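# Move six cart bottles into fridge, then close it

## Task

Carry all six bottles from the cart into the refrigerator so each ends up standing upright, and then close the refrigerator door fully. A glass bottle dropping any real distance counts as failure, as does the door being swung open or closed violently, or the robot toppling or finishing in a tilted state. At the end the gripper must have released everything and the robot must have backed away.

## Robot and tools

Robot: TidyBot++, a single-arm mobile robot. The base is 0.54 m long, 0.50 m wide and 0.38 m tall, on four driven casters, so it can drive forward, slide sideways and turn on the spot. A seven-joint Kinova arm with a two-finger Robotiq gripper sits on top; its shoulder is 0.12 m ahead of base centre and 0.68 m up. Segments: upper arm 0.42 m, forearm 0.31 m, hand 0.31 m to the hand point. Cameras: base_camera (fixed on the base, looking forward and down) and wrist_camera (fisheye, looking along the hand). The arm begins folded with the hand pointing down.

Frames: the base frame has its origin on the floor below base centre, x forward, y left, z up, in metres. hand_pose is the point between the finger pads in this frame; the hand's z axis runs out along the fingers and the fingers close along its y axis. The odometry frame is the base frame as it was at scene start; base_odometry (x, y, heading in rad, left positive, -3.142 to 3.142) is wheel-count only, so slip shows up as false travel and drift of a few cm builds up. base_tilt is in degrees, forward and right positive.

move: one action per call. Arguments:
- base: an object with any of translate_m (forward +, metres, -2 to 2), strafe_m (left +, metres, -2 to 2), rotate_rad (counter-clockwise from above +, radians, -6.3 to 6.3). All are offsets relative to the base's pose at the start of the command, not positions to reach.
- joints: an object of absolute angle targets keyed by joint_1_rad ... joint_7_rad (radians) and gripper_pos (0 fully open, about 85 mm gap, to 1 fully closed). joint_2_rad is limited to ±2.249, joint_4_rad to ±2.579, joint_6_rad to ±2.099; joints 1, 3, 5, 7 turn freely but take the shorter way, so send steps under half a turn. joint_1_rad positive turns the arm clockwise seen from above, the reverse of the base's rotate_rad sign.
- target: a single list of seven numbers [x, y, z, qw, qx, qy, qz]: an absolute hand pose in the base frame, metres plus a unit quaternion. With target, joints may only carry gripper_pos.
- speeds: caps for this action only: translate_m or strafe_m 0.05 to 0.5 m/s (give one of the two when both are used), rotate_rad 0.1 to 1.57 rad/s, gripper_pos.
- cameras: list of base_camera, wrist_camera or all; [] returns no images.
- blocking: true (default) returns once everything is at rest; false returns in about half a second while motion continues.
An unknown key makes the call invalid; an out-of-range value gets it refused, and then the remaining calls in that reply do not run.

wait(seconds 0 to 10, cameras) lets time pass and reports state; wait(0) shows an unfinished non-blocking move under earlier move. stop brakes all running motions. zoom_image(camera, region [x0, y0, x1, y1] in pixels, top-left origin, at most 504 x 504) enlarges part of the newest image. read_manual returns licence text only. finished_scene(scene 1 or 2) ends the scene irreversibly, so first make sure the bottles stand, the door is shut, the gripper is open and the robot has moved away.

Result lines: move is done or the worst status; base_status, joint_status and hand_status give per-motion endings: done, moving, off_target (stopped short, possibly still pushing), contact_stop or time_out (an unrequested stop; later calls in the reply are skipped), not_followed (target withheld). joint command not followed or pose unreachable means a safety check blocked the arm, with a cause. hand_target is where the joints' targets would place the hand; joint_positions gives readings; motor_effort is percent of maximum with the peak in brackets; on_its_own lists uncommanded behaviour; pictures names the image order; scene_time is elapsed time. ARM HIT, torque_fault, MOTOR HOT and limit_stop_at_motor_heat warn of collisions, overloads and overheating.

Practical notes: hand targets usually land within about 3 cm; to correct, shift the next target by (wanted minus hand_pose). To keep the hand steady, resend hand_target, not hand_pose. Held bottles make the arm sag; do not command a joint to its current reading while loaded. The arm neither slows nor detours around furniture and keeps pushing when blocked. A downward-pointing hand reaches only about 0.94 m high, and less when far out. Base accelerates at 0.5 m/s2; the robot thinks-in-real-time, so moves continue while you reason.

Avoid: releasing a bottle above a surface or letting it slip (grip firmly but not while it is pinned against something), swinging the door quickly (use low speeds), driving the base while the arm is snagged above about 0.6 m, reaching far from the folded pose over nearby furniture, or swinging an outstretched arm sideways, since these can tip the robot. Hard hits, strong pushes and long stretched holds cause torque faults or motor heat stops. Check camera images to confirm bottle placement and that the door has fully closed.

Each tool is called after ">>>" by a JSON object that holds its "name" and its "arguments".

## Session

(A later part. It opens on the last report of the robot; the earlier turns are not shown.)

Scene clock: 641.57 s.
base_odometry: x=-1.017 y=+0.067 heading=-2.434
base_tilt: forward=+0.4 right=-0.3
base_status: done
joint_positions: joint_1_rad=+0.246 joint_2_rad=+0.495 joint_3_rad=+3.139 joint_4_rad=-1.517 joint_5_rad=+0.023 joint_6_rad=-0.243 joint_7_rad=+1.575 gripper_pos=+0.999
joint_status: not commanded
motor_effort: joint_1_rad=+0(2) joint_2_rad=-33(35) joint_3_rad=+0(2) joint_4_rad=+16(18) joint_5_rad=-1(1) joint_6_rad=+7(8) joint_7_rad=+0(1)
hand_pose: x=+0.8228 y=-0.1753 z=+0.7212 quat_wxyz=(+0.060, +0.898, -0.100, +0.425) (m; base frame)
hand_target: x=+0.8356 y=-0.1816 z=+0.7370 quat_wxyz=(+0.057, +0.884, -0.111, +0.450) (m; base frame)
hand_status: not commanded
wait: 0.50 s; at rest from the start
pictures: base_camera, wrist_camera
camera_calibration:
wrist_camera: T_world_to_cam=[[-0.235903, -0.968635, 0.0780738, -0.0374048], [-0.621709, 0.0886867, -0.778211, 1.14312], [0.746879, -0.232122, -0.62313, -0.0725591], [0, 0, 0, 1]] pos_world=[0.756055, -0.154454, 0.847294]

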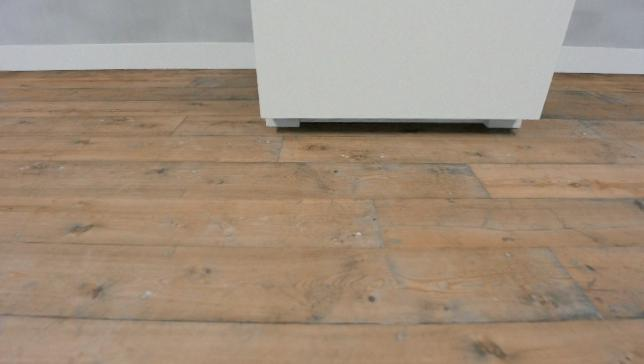

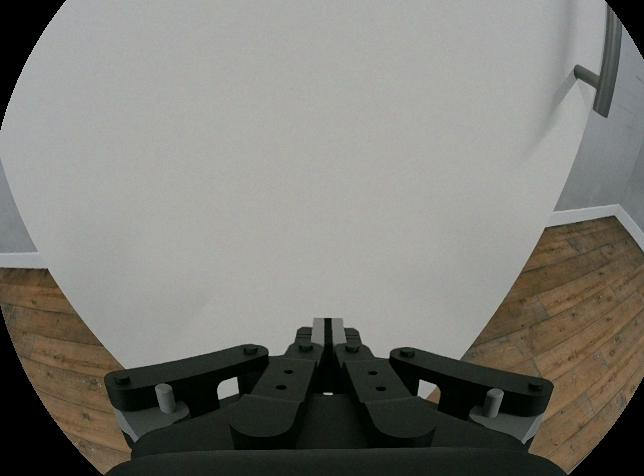

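>>> {"name": "move", "arguments": {"base": {"translate_m": 0.11}, "speeds": {"translate_m": 0.08}, "cameras": ["wrist_camera", "base_camera"]}}

Scene clock: 646.73 s.
move: done
base_odometry: x=-1.101 y=-0.004 heading=-2.434
base_tilt: forward=+0.4 right=-0.4
base_status: done
joint_positions: joint_1_rad=+0.246 joint_2_rad=+0.496 joint_3_rad=+3.139 joint_4_rad=-1.517 joint_5_rad=+0.023 joint_6_rad=-0.243 joint_7_rad=+1.575 gripper_pos=+0.999
joint_status: not commanded
motor_effort: joint_1_rad=+0(1) joint_2_rad=-33(35) joint_3_rad=+1(1) joint_4_rad=+16(17) joint_5_rad=+0(1) joint_6_rad=+7(8) joint_7_rad=+0(1)
hand_pose: x=+0.8229 y=-0.1754 z=+0.7208 quat_wxyz=(+0.059, +0.898, -0.100, +0.425) (m; base frame)
hand_target: x=+0.8356 y=-0.1816 z=+0.7370 quat_wxyz=(+0.057, +0.884, -0.111, +0.450) (m; base frame)
hand_status: not commanded
pictures: base_camera, wrist_camera
camera_calibration:
wrist_camera: T_world_to_cam=[[-0.235864, -0.968645, 0.0780673, -0.0373966], [-0.622057, 0.0887738, -0.777923, 1.14291], [0.746601, -0.232046, -0.623491, -0.072435], [0, 0, 0, 1]] pos_world=[0.756217, -0.154493, 0.846856]

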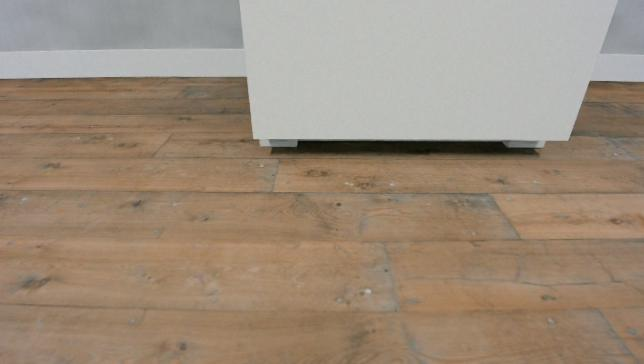

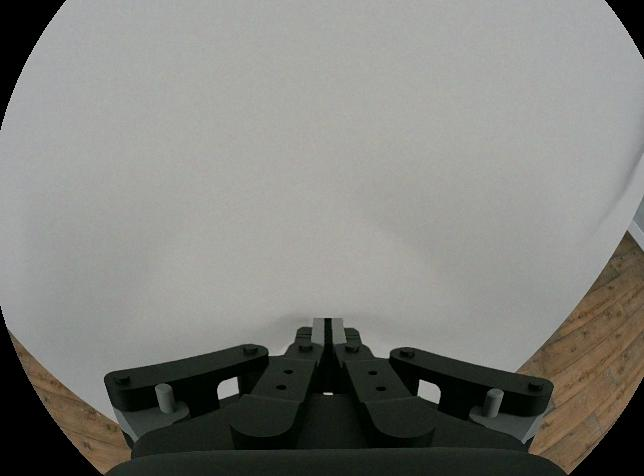

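>>> {"name": "move", "arguments": {"base": {"translate_m": 0.04}, "speeds": {"translate_m": 0.05}, "cameras": ["wrist_camera", "base_camera"]}}

Scene clock: 649.37 s.
move: done
base_odometry: x=-1.131 y=-0.030 heading=-2.434
base_tilt: forward=+0.4 right=-0.4
base_status: done
joint_positions: joint_1_rad=+0.252 joint_2_rad=+0.444 joint_3_rad=+3.142 joint_4_rad=-1.574 joint_5_rad=+0.023 joint_6_rad=-0.272 joint_7_rad=+1.575 gripper_pos=+0.999
joint_status: not commanded
motor_effort: joint_1_rad=-1(4) joint_2_rad=-20(34) joint_3_rad=+0(2) joint_4_rad=+27(31) joint_5_rad=-1(2) joint_6_rad=+21(27) joint_7_rad=+0(1)
hand_pose: x=+0.7952 y=-0.1751 z=+0.7208 quat_wxyz=(+0.060, +0.905, -0.104, +0.409) (m; base frame)
hand_target: x=+0.8356 y=-0.1816 z=+0.7370 quat_wxyz=(+0.057, +0.884, -0.111, +0.450) (m; base frame)
hand_status: not commanded
pictures: base_camera, wrist_camera
camera_calibration:
wrist_camera: T_world_to_cam=[[-0.242483, -0.96689, 0.0795366, -0.0391916], [-0.647231, 0.100154, -0.755686, 1.13164], [0.722699, -0.234719, -0.650087, -0.0139391], [0, 0, 0, 1]] pos_world=[0.733004, -0.154504, 0.849222]

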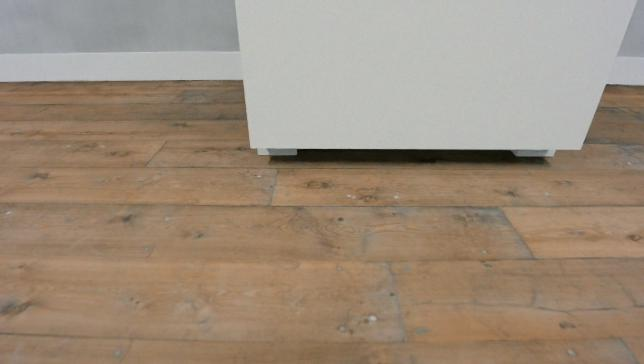

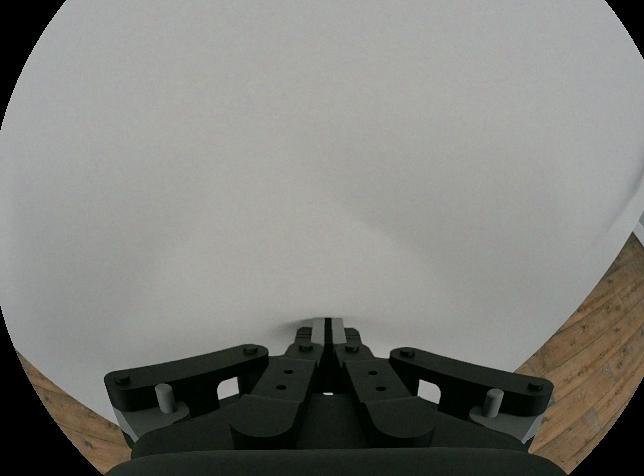

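>>> {"name": "move", "arguments": {"base": {"translate_m": -0.4}, "cameras": ["wrist_camera", "base_camera"]}}

Scene clock: 654.23 s.
move: done
base_odometry: x=-0.827 y=+0.230 heading=-2.434
base_tilt: forward=+0.3 right=-0.4
base_status: done
joint_positions: joint_1_rad=+0.250 joint_2_rad=+0.506 joint_3_rad=+3.141 joint_4_rad=-1.513 joint_5_rad=+0.023 joint_6_rad=-0.213 joint_7_rad=+1.575 gripper_pos=+0.999
joint_status: not commanded
motor_effort: joint_1_rad=+0(3) joint_2_rad=-33(36) joint_3_rad=+1(2) joint_4_rad=+17(25) joint_5_rad=+0(2) joint_6_rad=+7(20) joint_7_rad=+0(1)
hand_pose: x=+0.8294 y=-0.1807 z=+0.7224 quat_wxyz=(+0.062, +0.893, -0.101, +0.435) (m; base frame)
hand_target: x=+0.8356 y=-0.1816 z=+0.7370 quat_wxyz=(+0.057, +0.884, -0.111, +0.450) (m; base frame)
hand_status: not commanded
pictures: base_camera, wrist_camera
camera_calibration:
wrist_camera: T_world_to_cam=[[-0.24212, -0.967052, 0.0786677, -0.0361062], [-0.603953, 0.0867607, -0.792283, 1.14367], [0.759354, -0.239339, -0.605061, -0.102681], [0, 0, 0, 1]] pos_world=[0.759952, -0.158718, 0.846823]

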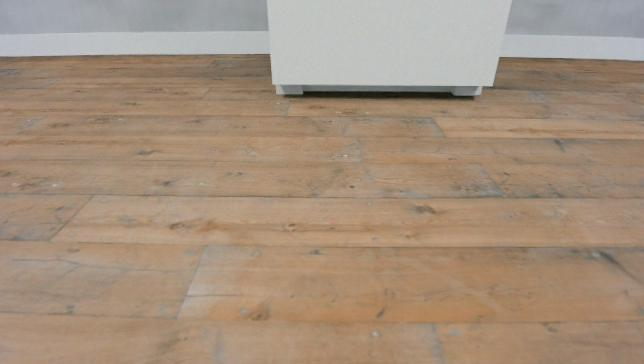

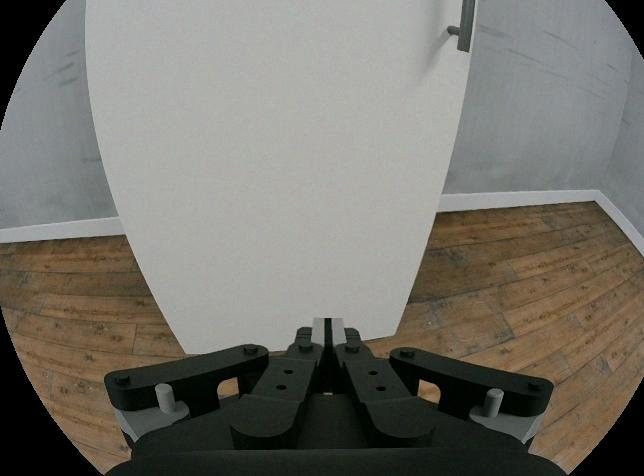

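>>> {"name": "zoom_image", "arguments": {"camera": "base_camera", "region": [250, 60, 520, 110]}}

Scaled by 1.867.

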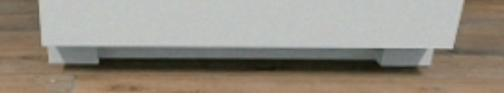

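>>> {"name": "finished_scene", "arguments": {"scene": 1}}

The scene is finished: the task was done.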